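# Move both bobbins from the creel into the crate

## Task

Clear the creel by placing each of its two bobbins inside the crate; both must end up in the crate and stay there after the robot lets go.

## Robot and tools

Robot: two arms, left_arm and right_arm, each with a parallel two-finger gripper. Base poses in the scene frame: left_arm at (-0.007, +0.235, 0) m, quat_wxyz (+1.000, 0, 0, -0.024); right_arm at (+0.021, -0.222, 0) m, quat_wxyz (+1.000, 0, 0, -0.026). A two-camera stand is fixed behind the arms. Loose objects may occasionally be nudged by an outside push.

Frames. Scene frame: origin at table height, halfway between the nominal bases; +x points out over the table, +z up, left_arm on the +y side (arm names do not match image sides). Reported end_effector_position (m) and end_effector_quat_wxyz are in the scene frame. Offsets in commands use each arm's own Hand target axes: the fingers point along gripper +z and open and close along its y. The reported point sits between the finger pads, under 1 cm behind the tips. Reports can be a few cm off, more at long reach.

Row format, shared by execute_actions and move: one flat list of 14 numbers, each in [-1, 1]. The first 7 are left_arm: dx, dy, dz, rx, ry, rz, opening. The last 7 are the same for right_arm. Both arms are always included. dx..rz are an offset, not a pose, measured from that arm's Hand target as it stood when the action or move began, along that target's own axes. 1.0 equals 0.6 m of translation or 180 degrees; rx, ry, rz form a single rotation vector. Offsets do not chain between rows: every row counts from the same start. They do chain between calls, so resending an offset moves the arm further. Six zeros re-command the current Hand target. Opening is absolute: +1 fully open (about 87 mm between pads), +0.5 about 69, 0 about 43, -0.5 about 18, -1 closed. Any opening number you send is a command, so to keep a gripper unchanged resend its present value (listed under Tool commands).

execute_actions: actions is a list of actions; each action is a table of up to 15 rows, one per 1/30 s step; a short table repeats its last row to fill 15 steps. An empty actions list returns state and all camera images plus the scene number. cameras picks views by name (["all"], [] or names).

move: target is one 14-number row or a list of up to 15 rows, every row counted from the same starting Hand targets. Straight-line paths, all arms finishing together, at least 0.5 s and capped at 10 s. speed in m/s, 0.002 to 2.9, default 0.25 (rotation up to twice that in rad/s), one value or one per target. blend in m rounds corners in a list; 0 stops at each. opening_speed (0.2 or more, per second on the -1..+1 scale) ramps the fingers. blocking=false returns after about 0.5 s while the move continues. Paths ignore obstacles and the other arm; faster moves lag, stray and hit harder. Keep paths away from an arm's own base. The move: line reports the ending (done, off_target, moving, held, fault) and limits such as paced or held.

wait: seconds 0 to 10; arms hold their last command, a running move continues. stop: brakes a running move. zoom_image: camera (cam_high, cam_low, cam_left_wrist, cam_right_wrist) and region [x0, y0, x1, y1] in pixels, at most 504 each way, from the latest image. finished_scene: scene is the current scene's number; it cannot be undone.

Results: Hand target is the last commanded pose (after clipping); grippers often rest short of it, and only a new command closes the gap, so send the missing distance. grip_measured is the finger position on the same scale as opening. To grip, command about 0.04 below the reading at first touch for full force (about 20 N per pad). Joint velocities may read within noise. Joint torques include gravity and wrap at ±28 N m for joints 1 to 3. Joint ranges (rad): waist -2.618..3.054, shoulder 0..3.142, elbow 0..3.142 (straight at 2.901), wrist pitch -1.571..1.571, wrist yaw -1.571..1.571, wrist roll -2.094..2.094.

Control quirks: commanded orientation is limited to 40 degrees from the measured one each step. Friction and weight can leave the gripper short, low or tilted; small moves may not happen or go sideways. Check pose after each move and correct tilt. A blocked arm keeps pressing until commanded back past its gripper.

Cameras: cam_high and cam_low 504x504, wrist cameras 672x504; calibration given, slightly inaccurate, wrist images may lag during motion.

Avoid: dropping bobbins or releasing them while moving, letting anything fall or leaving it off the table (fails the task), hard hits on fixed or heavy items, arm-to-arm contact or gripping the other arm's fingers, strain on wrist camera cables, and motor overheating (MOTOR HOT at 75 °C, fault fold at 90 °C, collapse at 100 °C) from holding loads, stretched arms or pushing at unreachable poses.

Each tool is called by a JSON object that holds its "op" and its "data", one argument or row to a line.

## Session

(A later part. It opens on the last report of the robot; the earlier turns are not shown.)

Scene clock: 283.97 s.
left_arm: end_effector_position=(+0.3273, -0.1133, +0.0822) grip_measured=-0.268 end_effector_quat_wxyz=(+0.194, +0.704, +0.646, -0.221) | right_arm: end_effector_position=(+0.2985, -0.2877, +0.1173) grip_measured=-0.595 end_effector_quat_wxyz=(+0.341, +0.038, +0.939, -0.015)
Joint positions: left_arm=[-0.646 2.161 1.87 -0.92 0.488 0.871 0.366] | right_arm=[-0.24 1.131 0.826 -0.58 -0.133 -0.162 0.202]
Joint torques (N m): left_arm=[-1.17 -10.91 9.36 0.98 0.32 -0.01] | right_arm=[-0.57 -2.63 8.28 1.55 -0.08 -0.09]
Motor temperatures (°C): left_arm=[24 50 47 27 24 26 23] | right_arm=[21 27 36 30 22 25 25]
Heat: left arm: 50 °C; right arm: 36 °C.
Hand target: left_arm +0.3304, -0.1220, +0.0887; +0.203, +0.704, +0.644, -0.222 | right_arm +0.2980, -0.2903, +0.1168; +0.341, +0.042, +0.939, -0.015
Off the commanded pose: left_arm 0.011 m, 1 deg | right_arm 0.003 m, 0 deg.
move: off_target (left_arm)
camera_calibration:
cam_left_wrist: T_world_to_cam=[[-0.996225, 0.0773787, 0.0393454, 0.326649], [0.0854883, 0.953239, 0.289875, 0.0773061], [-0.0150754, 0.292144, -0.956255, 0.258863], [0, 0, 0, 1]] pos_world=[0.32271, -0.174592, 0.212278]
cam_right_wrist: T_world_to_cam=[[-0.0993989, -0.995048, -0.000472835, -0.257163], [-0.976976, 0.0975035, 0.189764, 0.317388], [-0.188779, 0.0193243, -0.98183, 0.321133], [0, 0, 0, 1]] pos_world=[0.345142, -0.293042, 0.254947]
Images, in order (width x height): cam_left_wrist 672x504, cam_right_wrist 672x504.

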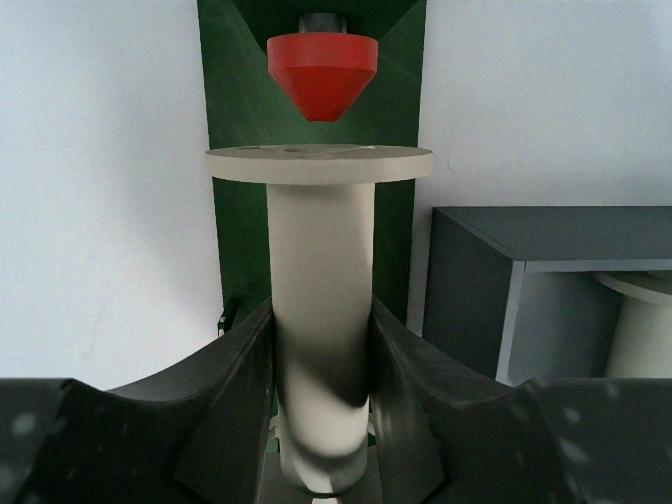

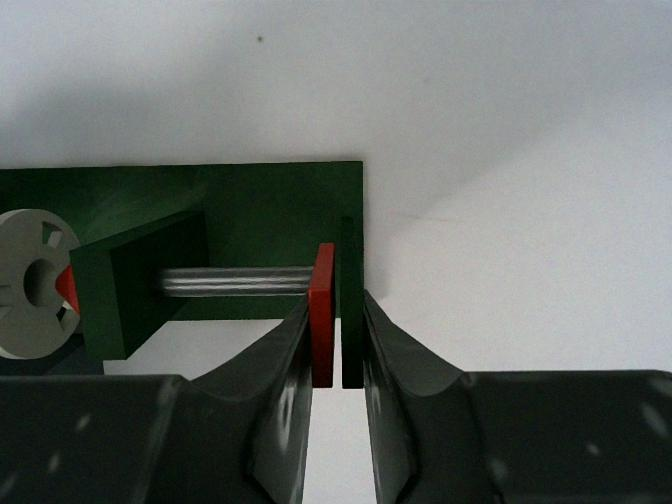

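{"op": "move", "data": {
  "target": [
    [-0.0117,-0.0006,-0.0283,0,0,0,-0.4,0,0,0,0,0,0,-0.6],
    [-0.0902,-0.0006,-0.1403,0,0,0,-0.4,0,0,0,0,0,0,-0.6]
  ],
  "speed": [0.03,0.1],
  "blend": 0.005,
  "cameras": ["cam_high","cam_left_wrist","cam_right_wrist"]
}}

Scene clock: 292.77 s.
left_arm: end_effector_position=(+0.3283, -0.1141, +0.1832) grip_measured=-0.268 end_effector_quat_wxyz=(+0.194, +0.704, +0.646, -0.221) | right_arm: end_effector_position=(+0.2985, -0.2877, +0.1173) grip_measured=-0.595 end_effector_quat_wxyz=(+0.341, +0.038, +0.939, -0.015)
Joint positions: left_arm=[-0.646 2.277 2.472 -1.406 0.488 0.871 0.366] | right_arm=[-0.24 1.131 0.826 -0.58 -0.133 -0.162 0.202]
Joint torques (N m): left_arm=[-0.53 -11.33 8.57 0.95 0.34 0.05] | right_arm=[-0.5 -2.73 8.28 1.57 -0.08 -0.09]
Heat: left arm: 49 °C; right arm: 36 °C.
Hand target: left_arm +0.3303, -0.1179, +0.1886; +0.203, +0.704, +0.644, -0.222 | right_arm +0.2980, -0.2903, +0.1168; +0.341, +0.042, +0.939, -0.015
Off the commanded pose: left_arm 0.007 m, 1 deg | right_arm 0.003 m, 0 deg.
move: done
camera_calibration:
cam_left_wrist: T_world_to_cam=[[-0.996243, 0.0774737, 0.0387025, 0.323855], [0.0853844, 0.953388, 0.289416, 0.0488519], [-0.0144764, 0.291633, -0.956421, 0.355337], [0, 0, 0, 1]] pos_world=[0.323611, -0.175293, 0.313179]
cam_right_wrist: T_world_to_cam=[[-0.0993989, -0.995048, -0.000472835, -0.257163], [-0.976976, 0.0975035, 0.189764, 0.317388], [-0.188779, 0.0193243, -0.98183, 0.321133], [0, 0, 0, 1]] pos_world=[0.345142, -0.293042, 0.254947]
Images, in order (width x height): cam_high 504x504, cam_left_wrist 672x504, cam_right_wrist 672x504.

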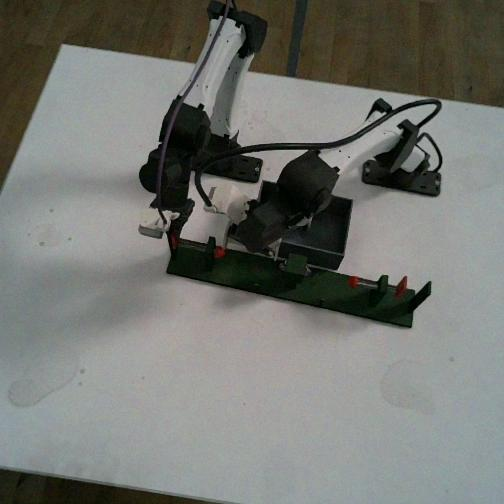

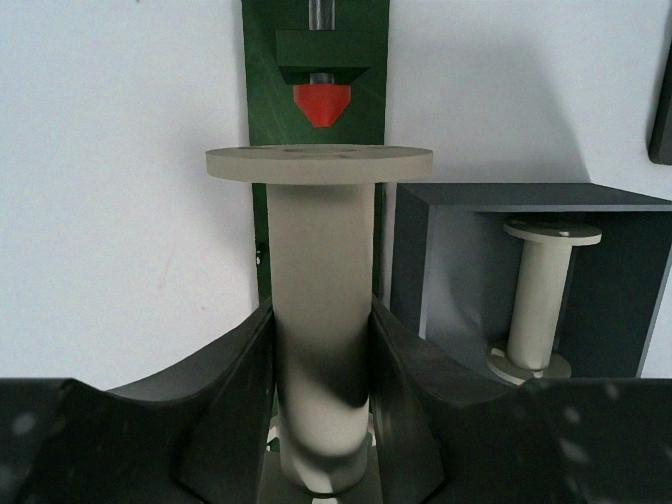

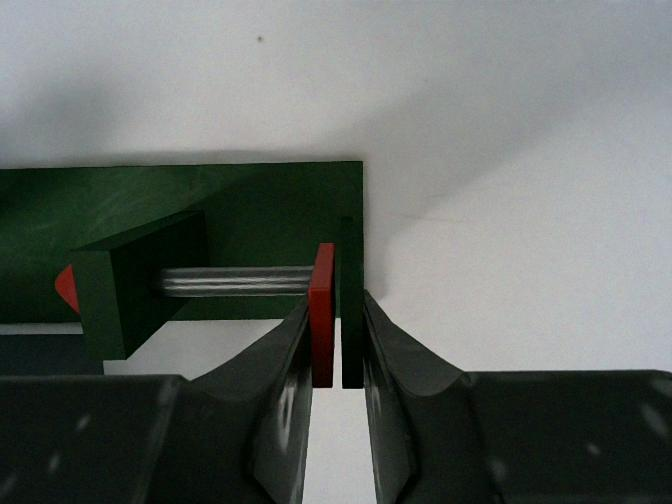

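{"op": "move", "data": {
  "target": [0.1393,-0.1707,-0.0862,0,0,0,-0.4,0,0.0362,0,0,0,0,0.5],
  "speed": 0.048,
  "opening_speed": 0.36,
  "cameras": ["all"]
}}

Scene clock: 307.57 s.
left_arm: end_effector_position=(+0.2367, -0.0103, +0.1748) grip_measured=-0.268 end_effector_quat_wxyz=(+0.182, +0.700, +0.655, -0.219) | right_arm: end_effector_position=(+0.3010, -0.2695, +0.1163) grip_measured=+0.500 end_effector_quat_wxyz=(+0.336, +0.040, +0.941, -0.012)
Joint positions: left_arm=[-0.584 1.656 1.57 -1.179 0.497 0.927 0.366] | right_arm=[-0.154 1.131 0.826 -0.584 -0.081 -0.091 0.75]
Joint torques (N m): left_arm=[0.34 -10.29 5.04 1.1 0.52 0.25] | right_arm=[0.9 -4.04 7.19 1.61 0.13 0.03]
Heat: left arm: 51 °C; right arm: 36 °C.
Hand target: left_arm +0.2371, -0.0111, +0.1830; +0.203, +0.704, +0.644, -0.222 | right_arm +0.2999, -0.2687, +0.1167; +0.341, +0.042, +0.939, -0.015
Off the commanded pose: left_arm 0.008 m, 3 deg | right_arm 0.001 m, 1 deg.
move: off_target (left_arm)
camera_calibration:
cam_left_wrist: T_world_to_cam=[[-0.996329, 0.0627033, 0.0582903, 0.221335], [0.0777891, 0.947384, 0.310504, -0.0418549], [-0.0357537, 0.313899, -0.948783, 0.319605], [0, 0, 0, 1]] pos_world=[0.235206, -0.0745496, 0.303331]
cam_right_wrist: T_world_to_cam=[[-0.101144, -0.994851, -0.00644319, -0.237489], [-0.974866, 0.0978158, 0.200169, 0.316526], [-0.198508, 0.0265271, -0.97974, 0.32492], [0, 0, 0, 1]] pos_world=[0.349049, -0.275847, 0.253448]

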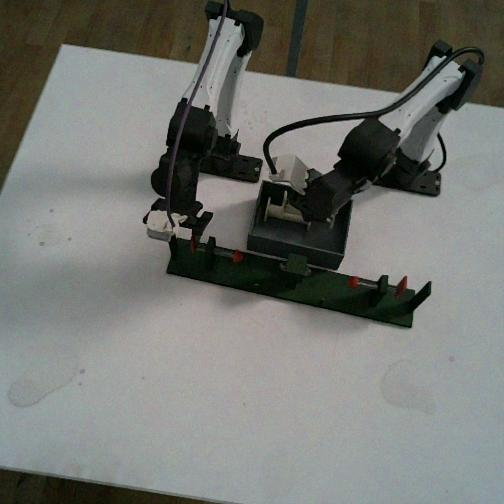

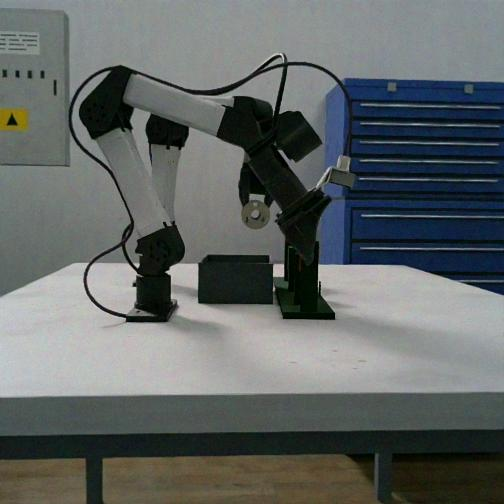

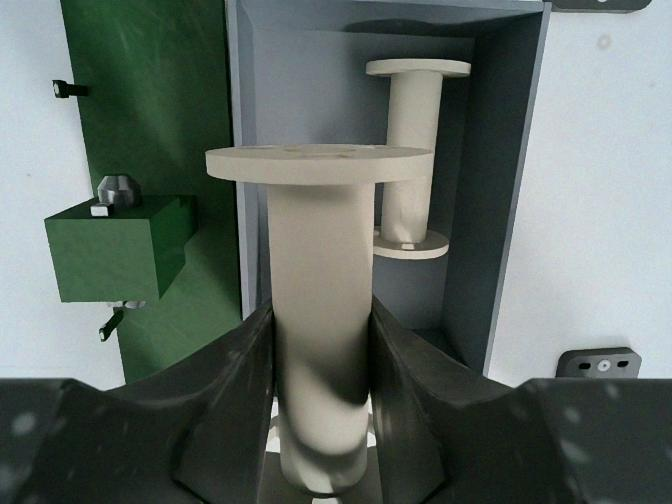

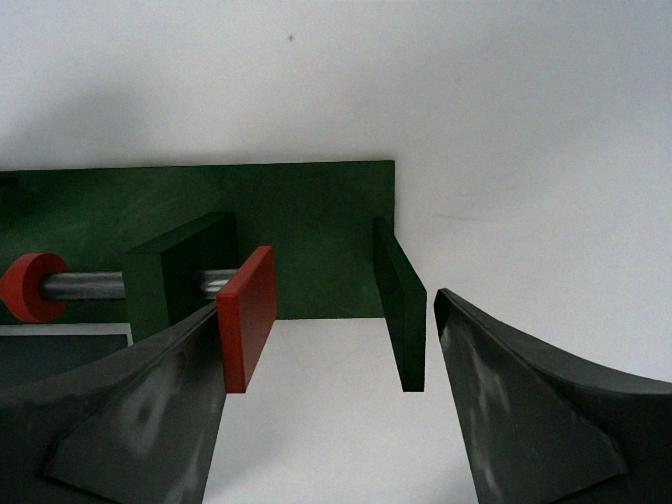

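{"op": "move", "data": {
  "target": [
    [0.03,0.0083,0.043,0,0,0,-0.4,0,0.006,0,0,0,0,0.5],
    [0.1303,0.0083,0.1855,0,0,0,-0.4,-0.0857,0.006,-0.1021,0,0,0,0.5]
  ],
  "speed": [0.04,0.07],
  "cameras": ["cam_left_wrist","cam_right_wrist"]
}}

Scene clock: 315.83 s.
left_arm: end_effector_position=(+0.2372, -0.0083, +0.0492) grip_measured=-0.268 end_effector_quat_wxyz=(+0.191, +0.701, +0.652, -0.219) | right_arm: end_effector_position=(+0.3006, -0.2658, +0.1952) grip_measured=+0.500 end_effector_quat_wxyz=(+0.350, +0.039, +0.936, -0.014)
Joint positions: left_arm=[-0.575 1.685 1.092 -0.658 0.503 0.937 0.366] | right_arm=[-0.136 1.126 1.123 -0.855 -0.069 -0.077 0.75]
Joint torques (N m): left_arm=[0.39 -6.79 5.08 1.32 0.49 0.26] | right_arm=[0.9 -1.2 10.7 1.34 0.14 0.02]
Heat: left arm: 49 °C; right arm: 36 °C.
Hand target: left_arm +0.2419, -0.0114, +0.0471; +0.203, +0.704, +0.644, -0.222 | right_arm +0.3003, -0.2651, +0.1967; +0.341, +0.042, +0.939, -0.015
Off the commanded pose: left_arm 0.006 m, 2 deg | right_arm 0.002 m, 1 deg.
move: done
camera_calibration:
cam_left_wrist: T_world_to_cam=[[-0.996857, 0.0657357, 0.0442106, 0.229838], [0.0759644, 0.951526, 0.298038, -0.00367076], [-0.0224757, 0.30046, -0.953529, 0.196878], [0, 0, 0, 1]] pos_world=[0.233819, -0.0707698, 0.178662]
cam_right_wrist: T_world_to_cam=[[-0.101425, -0.994836, -0.00365666, -0.233778], [-0.980265, 0.0993113, 0.17093, 0.307646], [-0.169684, 0.0209211, -0.985276, 0.392873], [0, 0, 0, 1]] pos_world=[0.344528, -0.271343, 0.333648]
Images, in order (width x height): cam_left_wrist 672x504, cam_right_wrist 672x504.

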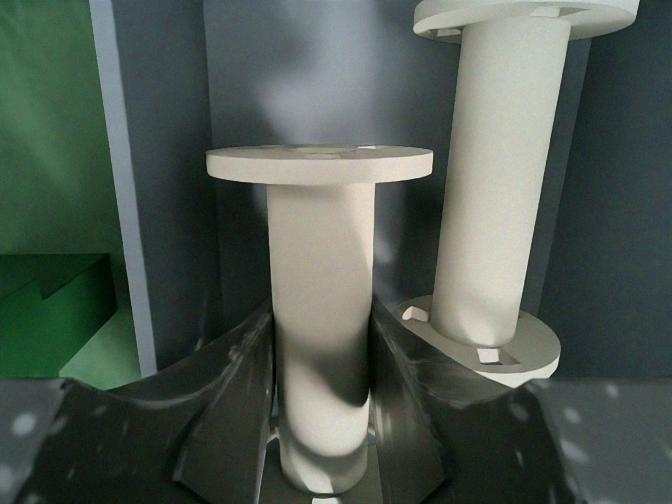

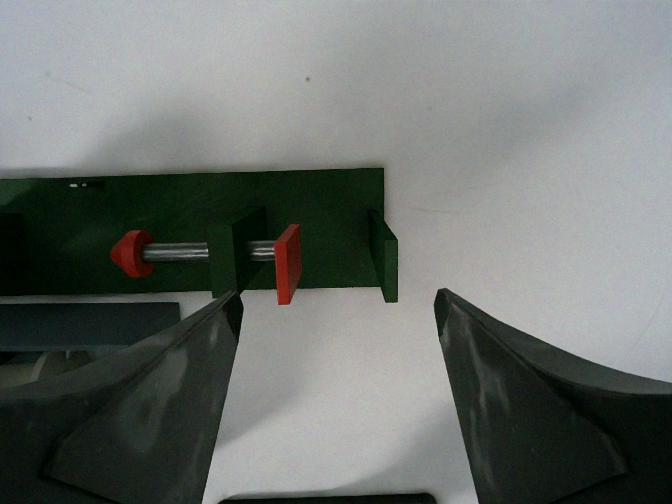

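{"op": "move", "data": {
  "target": [0.0086,0,0.0123,0,0,0,-0.4,0,0,0,0,0,0,0.5],
  "speed": 0.03
}}

{"op": "move", "data": {
  "target": [0.0038,0,0.0055,0,0,0,-0.4,0,0,0,0,0,0,0.5],
  "speed": 0.02,
  "cameras": ["cam_left_wrist"]
}}

Scene clock: 319.87 s.
left_arm: end_effector_position=(+0.2367, -0.0083, +0.0401) grip_measured=-0.268 end_effector_quat_wxyz=(+0.190, +0.700, +0.652, -0.220) | right_arm: end_effector_position=(+0.3005, -0.2658, +0.1951) grip_measured=+0.500 end_effector_quat_wxyz=(+0.350, +0.039, +0.936, -0.014)
Joint positions: left_arm=[-0.575 1.699 1.069 -0.623 0.505 0.937 0.366] | right_arm=[-0.136 1.126 1.123 -0.855 -0.069 -0.077 0.75]
Joint torques (N m): left_arm=[0.38 -6.8 4.98 1.33 0.47 0.26] | right_arm=[0.91 -1.28 10.7 1.33 0.15 0.03]
Heat: left arm: 48 °C; right arm: 37 °C.
Hand target: left_arm +0.2420, -0.0114, +0.0380; +0.203, +0.704, +0.644, -0.222 | right_arm +0.3003, -0.2651, +0.1967; +0.341, +0.042, +0.939, -0.015
Off the commanded pose: left_arm 0.006 m, 2 deg | right_arm 0.002 m, 1 deg.
move: done

Scene clock: 320.60 s.
left_arm: end_effector_position=(+0.2375, -0.0088, +0.0365) grip_measured=-0.268 end_effector_quat_wxyz=(+0.192, +0.701, +0.651, -0.219) | right_arm: end_effector_position=(+0.3005, -0.2658, +0.1951) grip_measured=+0.500 end_effector_quat_wxyz=(+0.350, +0.039, +0.936, -0.014)
Joint positions: left_arm=[-0.575 1.704 1.059 -0.603 0.505 0.937 0.366] | right_arm=[-0.136 1.126 1.123 -0.855 -0.069 -0.077 0.75]
Joint torques (N m): left_arm=[0.36 -6.76 4.92 1.3 0.48 0.26] | right_arm=[0.91 -1.24 10.7 1.34 0.13 0.03]
Heat: left arm: 48 °C; right arm: 37 °C.
Hand target: left_arm +0.2419, -0.0114, +0.0340; +0.203, +0.704, +0.644, -0.222 | right_arm +0.3003, -0.2651, +0.1967; +0.341, +0.042, +0.939, -0.015
Off the commanded pose: left_arm 0.006 m, 2 deg | right_arm 0.002 m, 1 deg.
move: done
camera_calibration:
cam_left_wrist: T_world_to_cam=[[-0.996853, 0.0663465, 0.0433818, 0.230783], [0.0762502, 0.952165, 0.295917, 0.000562845], [-0.0216736, 0.298294, -0.954228, 0.184803], [0, 0, 0, 1]] pos_world=[0.234019, -0.0709731, 0.166166]
Images, in order (width x height): cam_left_wrist 672x504.

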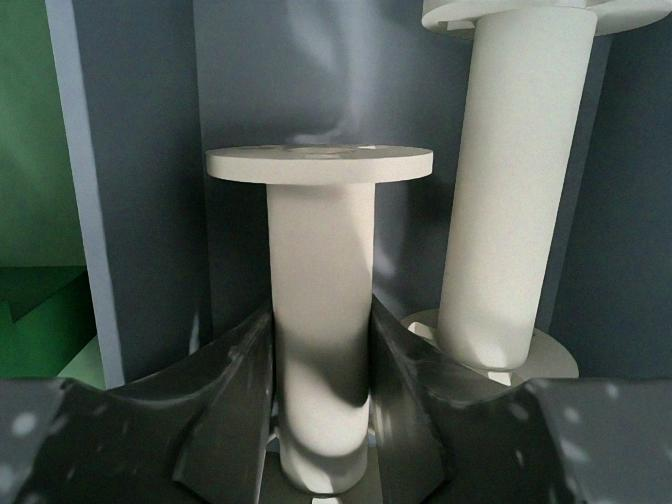

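{"op": "move", "data": {
  "target": [0.0024,0,0.0034,0,0,0,-0.4,0,0,0,0,0,0,0.5],
  "speed": 0.02
}}

{"op": "move", "data": {
  "target": [0.0024,0,0.0034,0,0,0,-0.4,0,0,0,0,0,0,0.5],
  "speed": 0.02,
  "cameras": ["cam_left_wrist"]
}}

Scene clock: 324.33 s.
left_arm: end_effector_position=(+0.2378, -0.0091, +0.0342) grip_measured=-0.268 end_effector_quat_wxyz=(+0.193, +0.701, +0.651, -0.219) | right_arm: end_effector_position=(+0.3005, -0.2658, +0.1951) grip_measured=+0.500 end_effector_quat_wxyz=(+0.350, +0.039, +0.936, -0.014)
Joint positions: left_arm=[-0.575 1.708 1.053 -0.592 0.505 0.937 0.366] | right_arm=[-0.136 1.126 1.123 -0.855 -0.069 -0.077 0.75]
Joint torques (N m): left_arm=[0.36 -6.76 4.92 1.29 0.47 0.26] | right_arm=[0.88 -1.26 10.67 1.35 0.13 0.05]
Heat: left arm: 47 °C; right arm: 37 °C.
Hand target: left_arm +0.2419, -0.0114, +0.0315; +0.203, +0.704, +0.644, -0.222 | right_arm +0.3003, -0.2651, +0.1967; +0.341, +0.042, +0.939, -0.015
Off the commanded pose: left_arm 0.005 m, 2 deg | right_arm 0.002 m, 1 deg.
move: done

Scene clock: 325.13 s.
left_arm: end_effector_position=(+0.2379, -0.0091, +0.0316) grip_measured=-0.268 end_effector_quat_wxyz=(+0.193, +0.701, +0.651, -0.219) | right_arm: end_effector_position=(+0.3005, -0.2658, +0.1951) grip_measured=+0.500 end_effector_quat_wxyz=(+0.350, +0.039, +0.936, -0.014)
Joint positions: left_arm=[-0.575 1.713 1.047 -0.581 0.505 0.937 0.366] | right_arm=[-0.136 1.126 1.123 -0.855 -0.069 -0.077 0.75]
Joint torques (N m): left_arm=[0.38 -6.79 4.88 1.29 0.47 0.26] | right_arm=[0.92 -1.26 10.7 1.35 0.14 0.03]
Heat: left arm: 47 °C; right arm: 37 °C.
Hand target: left_arm +0.2419, -0.0114, +0.0290; +0.203, +0.704, +0.644, -0.222 | right_arm +0.3003, -0.2651, +0.1967; +0.341, +0.042, +0.939, -0.015
Off the commanded pose: left_arm 0.005 m, 2 deg | right_arm 0.002 m, 1 deg.
move: done
camera_calibration:
cam_left_wrist: T_world_to_cam=[[-0.996924, 0.0663491, 0.0417286, 0.231383], [0.0757384, 0.952513, 0.294929, 0.00237509], [-0.0201788, 0.297182, -0.954608, 0.17989], [0, 0, 0, 1]] pos_world=[0.234122, -0.0710745, 0.161369]
Images, in order (width x height): cam_left_wrist 672x504.

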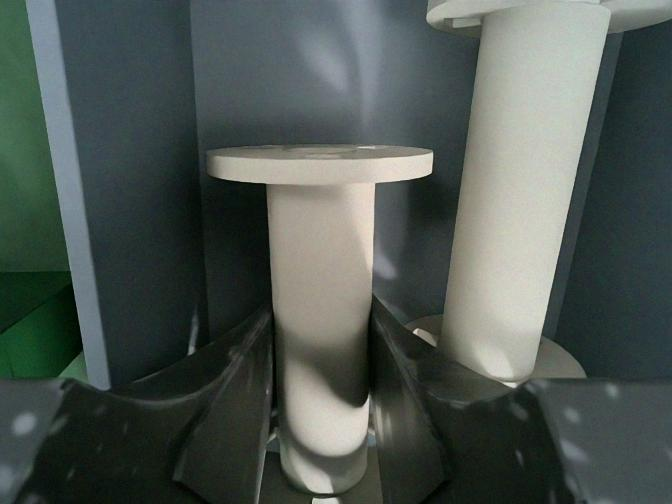

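{"op": "move", "data": {
  "target": [0.0021,0,0.0031,0,0,0,-0.4,0,0,0,0,0,0,0.5],
  "speed": 0.02
}}

{"op": "move", "data": {
  "target": [0.0019,0,0.0027,0,0,0,-0.4,0,0,0,0,0,0,0.5],
  "speed": 0.02,
  "cameras": ["cam_left_wrist"]
}}

Scene clock: 328.77 s.
left_arm: end_effector_position=(+0.2380, -0.0093, +0.0302) grip_measured=-0.268 end_effector_quat_wxyz=(+0.193, +0.701, +0.651, -0.219) | right_arm: end_effector_position=(+0.3005, -0.2658, +0.1951) grip_measured=+0.500 end_effector_quat_wxyz=(+0.350, +0.039, +0.936, -0.014)
Joint positions: left_arm=[-0.575 1.715 1.042 -0.573 0.505 0.937 0.366] | right_arm=[-0.136 1.126 1.123 -0.855 -0.069 -0.077 0.75]
Joint torques (N m): left_arm=[0.38 -6.64 4.79 1.3 0.47 0.26] | right_arm=[0.84 -1.29 10.69 1.34 0.14 0.03]
Heat: left arm: 47 °C; right arm: 37 °C.
Hand target: left_arm +0.2420, -0.0115, +0.0268; +0.203, +0.704, +0.644, -0.222 | right_arm +0.3003, -0.2651, +0.1967; +0.341, +0.042, +0.939, -0.015
Off the commanded pose: left_arm 0.006 m, 1 deg | right_arm 0.002 m, 1 deg.
move: done

Scene clock: 329.47 s.
left_arm: end_effector_position=(+0.2381, -0.0094, +0.0302) grip_measured=-0.268 end_effector_quat_wxyz=(+0.193, +0.701, +0.651, -0.219) | right_arm: end_effector_position=(+0.3005, -0.2658, +0.1951) grip_measured=+0.500 end_effector_quat_wxyz=(+0.350, +0.039, +0.936, -0.014)
Joint positions: left_arm=[-0.575 1.715 1.042 -0.573 0.505 0.937 0.366] | right_arm=[-0.136 1.126 1.123 -0.855 -0.069 -0.077 0.75]
Joint torques (N m): left_arm=[0.36 -6.32 4.38 1.38 0.47 0.26] | right_arm=[0.9 -1.22 10.71 1.35 0.13 0.03]
Heat: left arm: 47 °C; right arm: 37 °C.
Hand target: left_arm +0.2419, -0.0114, +0.0248; +0.203, +0.704, +0.644, -0.222 | right_arm +0.3003, -0.2651, +0.1967; +0.341, +0.042, +0.939, -0.015
Off the commanded pose: left_arm 0.007 m, 1 deg | right_arm 0.002 m, 1 deg.
move: done
camera_calibration:
cam_left_wrist: T_world_to_cam=[[-0.996965, 0.0665821, 0.0403386, 0.231798], [0.075524, 0.952899, 0.293734, 0.0031454], [-0.0188812, 0.295889, -0.955036, 0.178261], [0, 0, 0, 1]] pos_world=[0.234223, -0.0711764, 0.159972]
Images, in order (width x height): cam_left_wrist 672x504.

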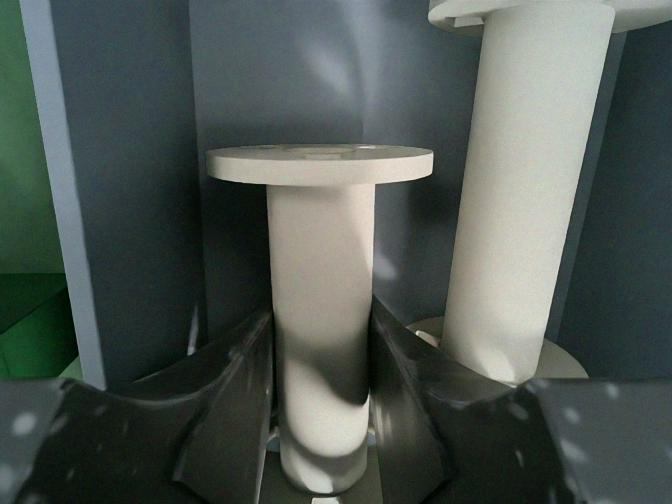

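{"op": "move", "data": {
  "target": [0,0,0,0,0,0,-0.08,0,0,0,0,0,0,0.5],
  "opening_speed": 0.2,
  "cameras": ["cam_left_wrist"]
}}

Scene clock: 333.60 s.
left_arm: end_effector_position=(+0.2371, -0.0110, +0.0295) grip_measured=-0.081 end_effector_quat_wxyz=(+0.195, +0.700, +0.649, -0.224) | right_arm: end_effector_position=(+0.3005, -0.2658, +0.1951) grip_measured=+0.500 end_effector_quat_wxyz=(+0.350, +0.039, +0.936, -0.014)
Joint positions: left_arm=[-0.575 1.716 1.038 -0.565 0.517 0.937 0.46] | right_arm=[-0.136 1.126 1.123 -0.855 -0.069 -0.077 0.75]
Joint torques (N m): left_arm=[0.36 -6.45 4.74 1.3 0.35 0.26] | right_arm=[0.92 -1.24 10.66 1.35 0.12 0.02]
Heat: left arm: 46 °C; right arm: 38 °C.
Hand target: left_arm +0.2419, -0.0114, +0.0248; +0.203, +0.704, +0.644, -0.222 | right_arm +0.3003, -0.2651, +0.1967; +0.341, +0.042, +0.939, -0.015
Off the commanded pose: left_arm 0.007 m, 1 deg | right_arm 0.002 m, 1 deg.
move: done
camera_calibration:
cam_left_wrist: T_world_to_cam=[[-0.99653, 0.0706306, 0.0440266, 0.230713], [0.0802601, 0.955543, 0.283716, 0.00421175], [-0.0220303, 0.286266, -0.957897, 0.178759], [0, 0, 0, 1]] pos_world=[0.233513, -0.0714925, 0.15988]
Images, in order (width x height): cam_left_wrist 672x504.

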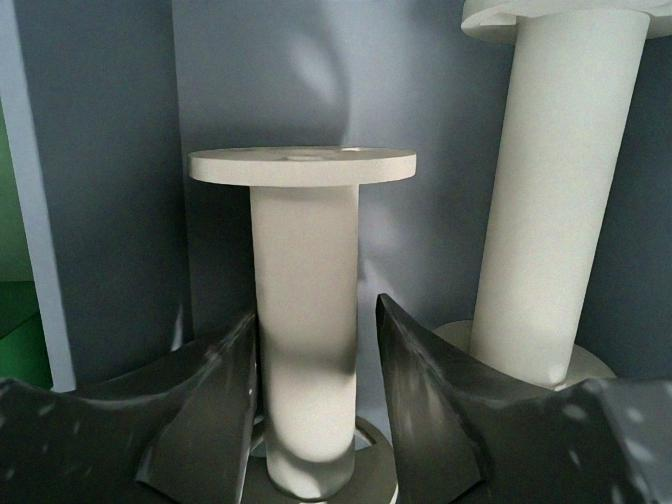

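{"op": "move", "data": {
  "target": [
    [-0.0191,0.003,-0.0273,0,0,0,-0.02,0,0,0,0,0,0,0.5],
    [-0.0765,0.003,-0.1092,0,0,0,-0.02,0,0,0,0,0,0,0.5],
    [-0.1721,0,-0.2457,0,0,0,0,0,0,0,0,0,0,0.5]
  ],
  "speed": [0.03,0.08,0.15],
  "blend": [0.005,0.01,0],
  "cameras": ["cam_high","cam_left_wrist"]
}}

Scene clock: 341.13 s.
left_arm: end_effector_position=(+0.2368, -0.0104, +0.1995) grip_measured=+0.000 end_effector_quat_wxyz=(+0.195, +0.700, +0.649, -0.226) | right_arm: end_effector_position=(+0.3005, -0.2658, +0.1951) grip_measured=+0.500 end_effector_quat_wxyz=(+0.350, +0.039, +0.936, -0.014)
Joint positions: left_arm=[-0.573 1.653 1.658 -1.25 0.52 0.938 0.5] | right_arm=[-0.136 1.126 1.123 -0.855 -0.069 -0.077 0.75]
Joint torques (N m): left_arm=[0.16 -6.61 8.31 0.86 0.32 0.24] | right_arm=[0.9 -1.25 10.71 1.34 0.13 0.03]
Motor temperatures (°C): left_arm=[24 45 47 27 24 26 23] | right_arm=[21 26 38 30 22 25 25]
Heat: left arm: 47 °C; right arm: 38 °C.
Hand target: left_arm +0.2419, -0.0115, +0.2049; +0.203, +0.704, +0.644, -0.222 | right_arm +0.3003, -0.2651, +0.1967; +0.341, +0.042, +0.939, -0.015
Off the commanded pose: left_arm 0.007 m, 1 deg | right_arm 0.002 m, 1 deg.
move: done
camera_calibration:
cam_left_wrist: T_world_to_cam=[[-0.99642, 0.0703599, 0.046863, 0.222291], [0.0807799, 0.955886, 0.282412, -0.0443903], [-0.0249252, 0.285186, -0.958148, 0.342181], [0, 0, 0, 1]] pos_world=[0.23361, -0.0707935, 0.329979]
Images, in order (width x height): cam_high 504x504, cam_left_wrist 672x504.

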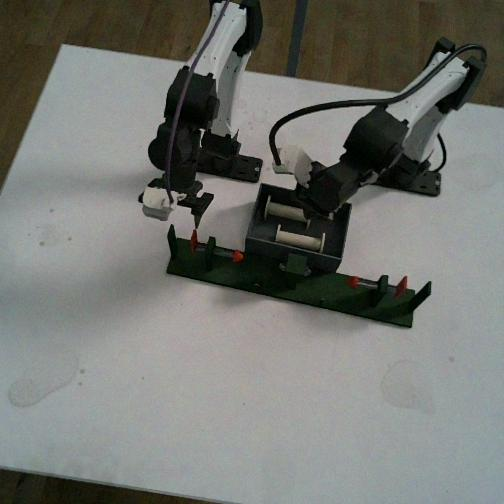

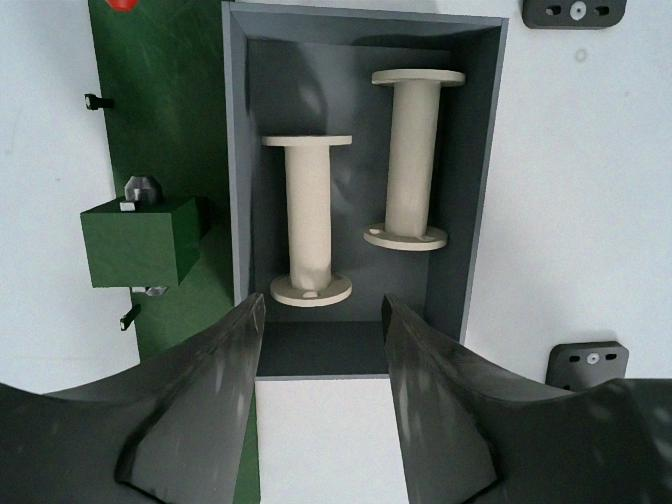

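{"op": "finished_scene", "data": {
  "scene": 2
}}

The scene is finished: the task was done.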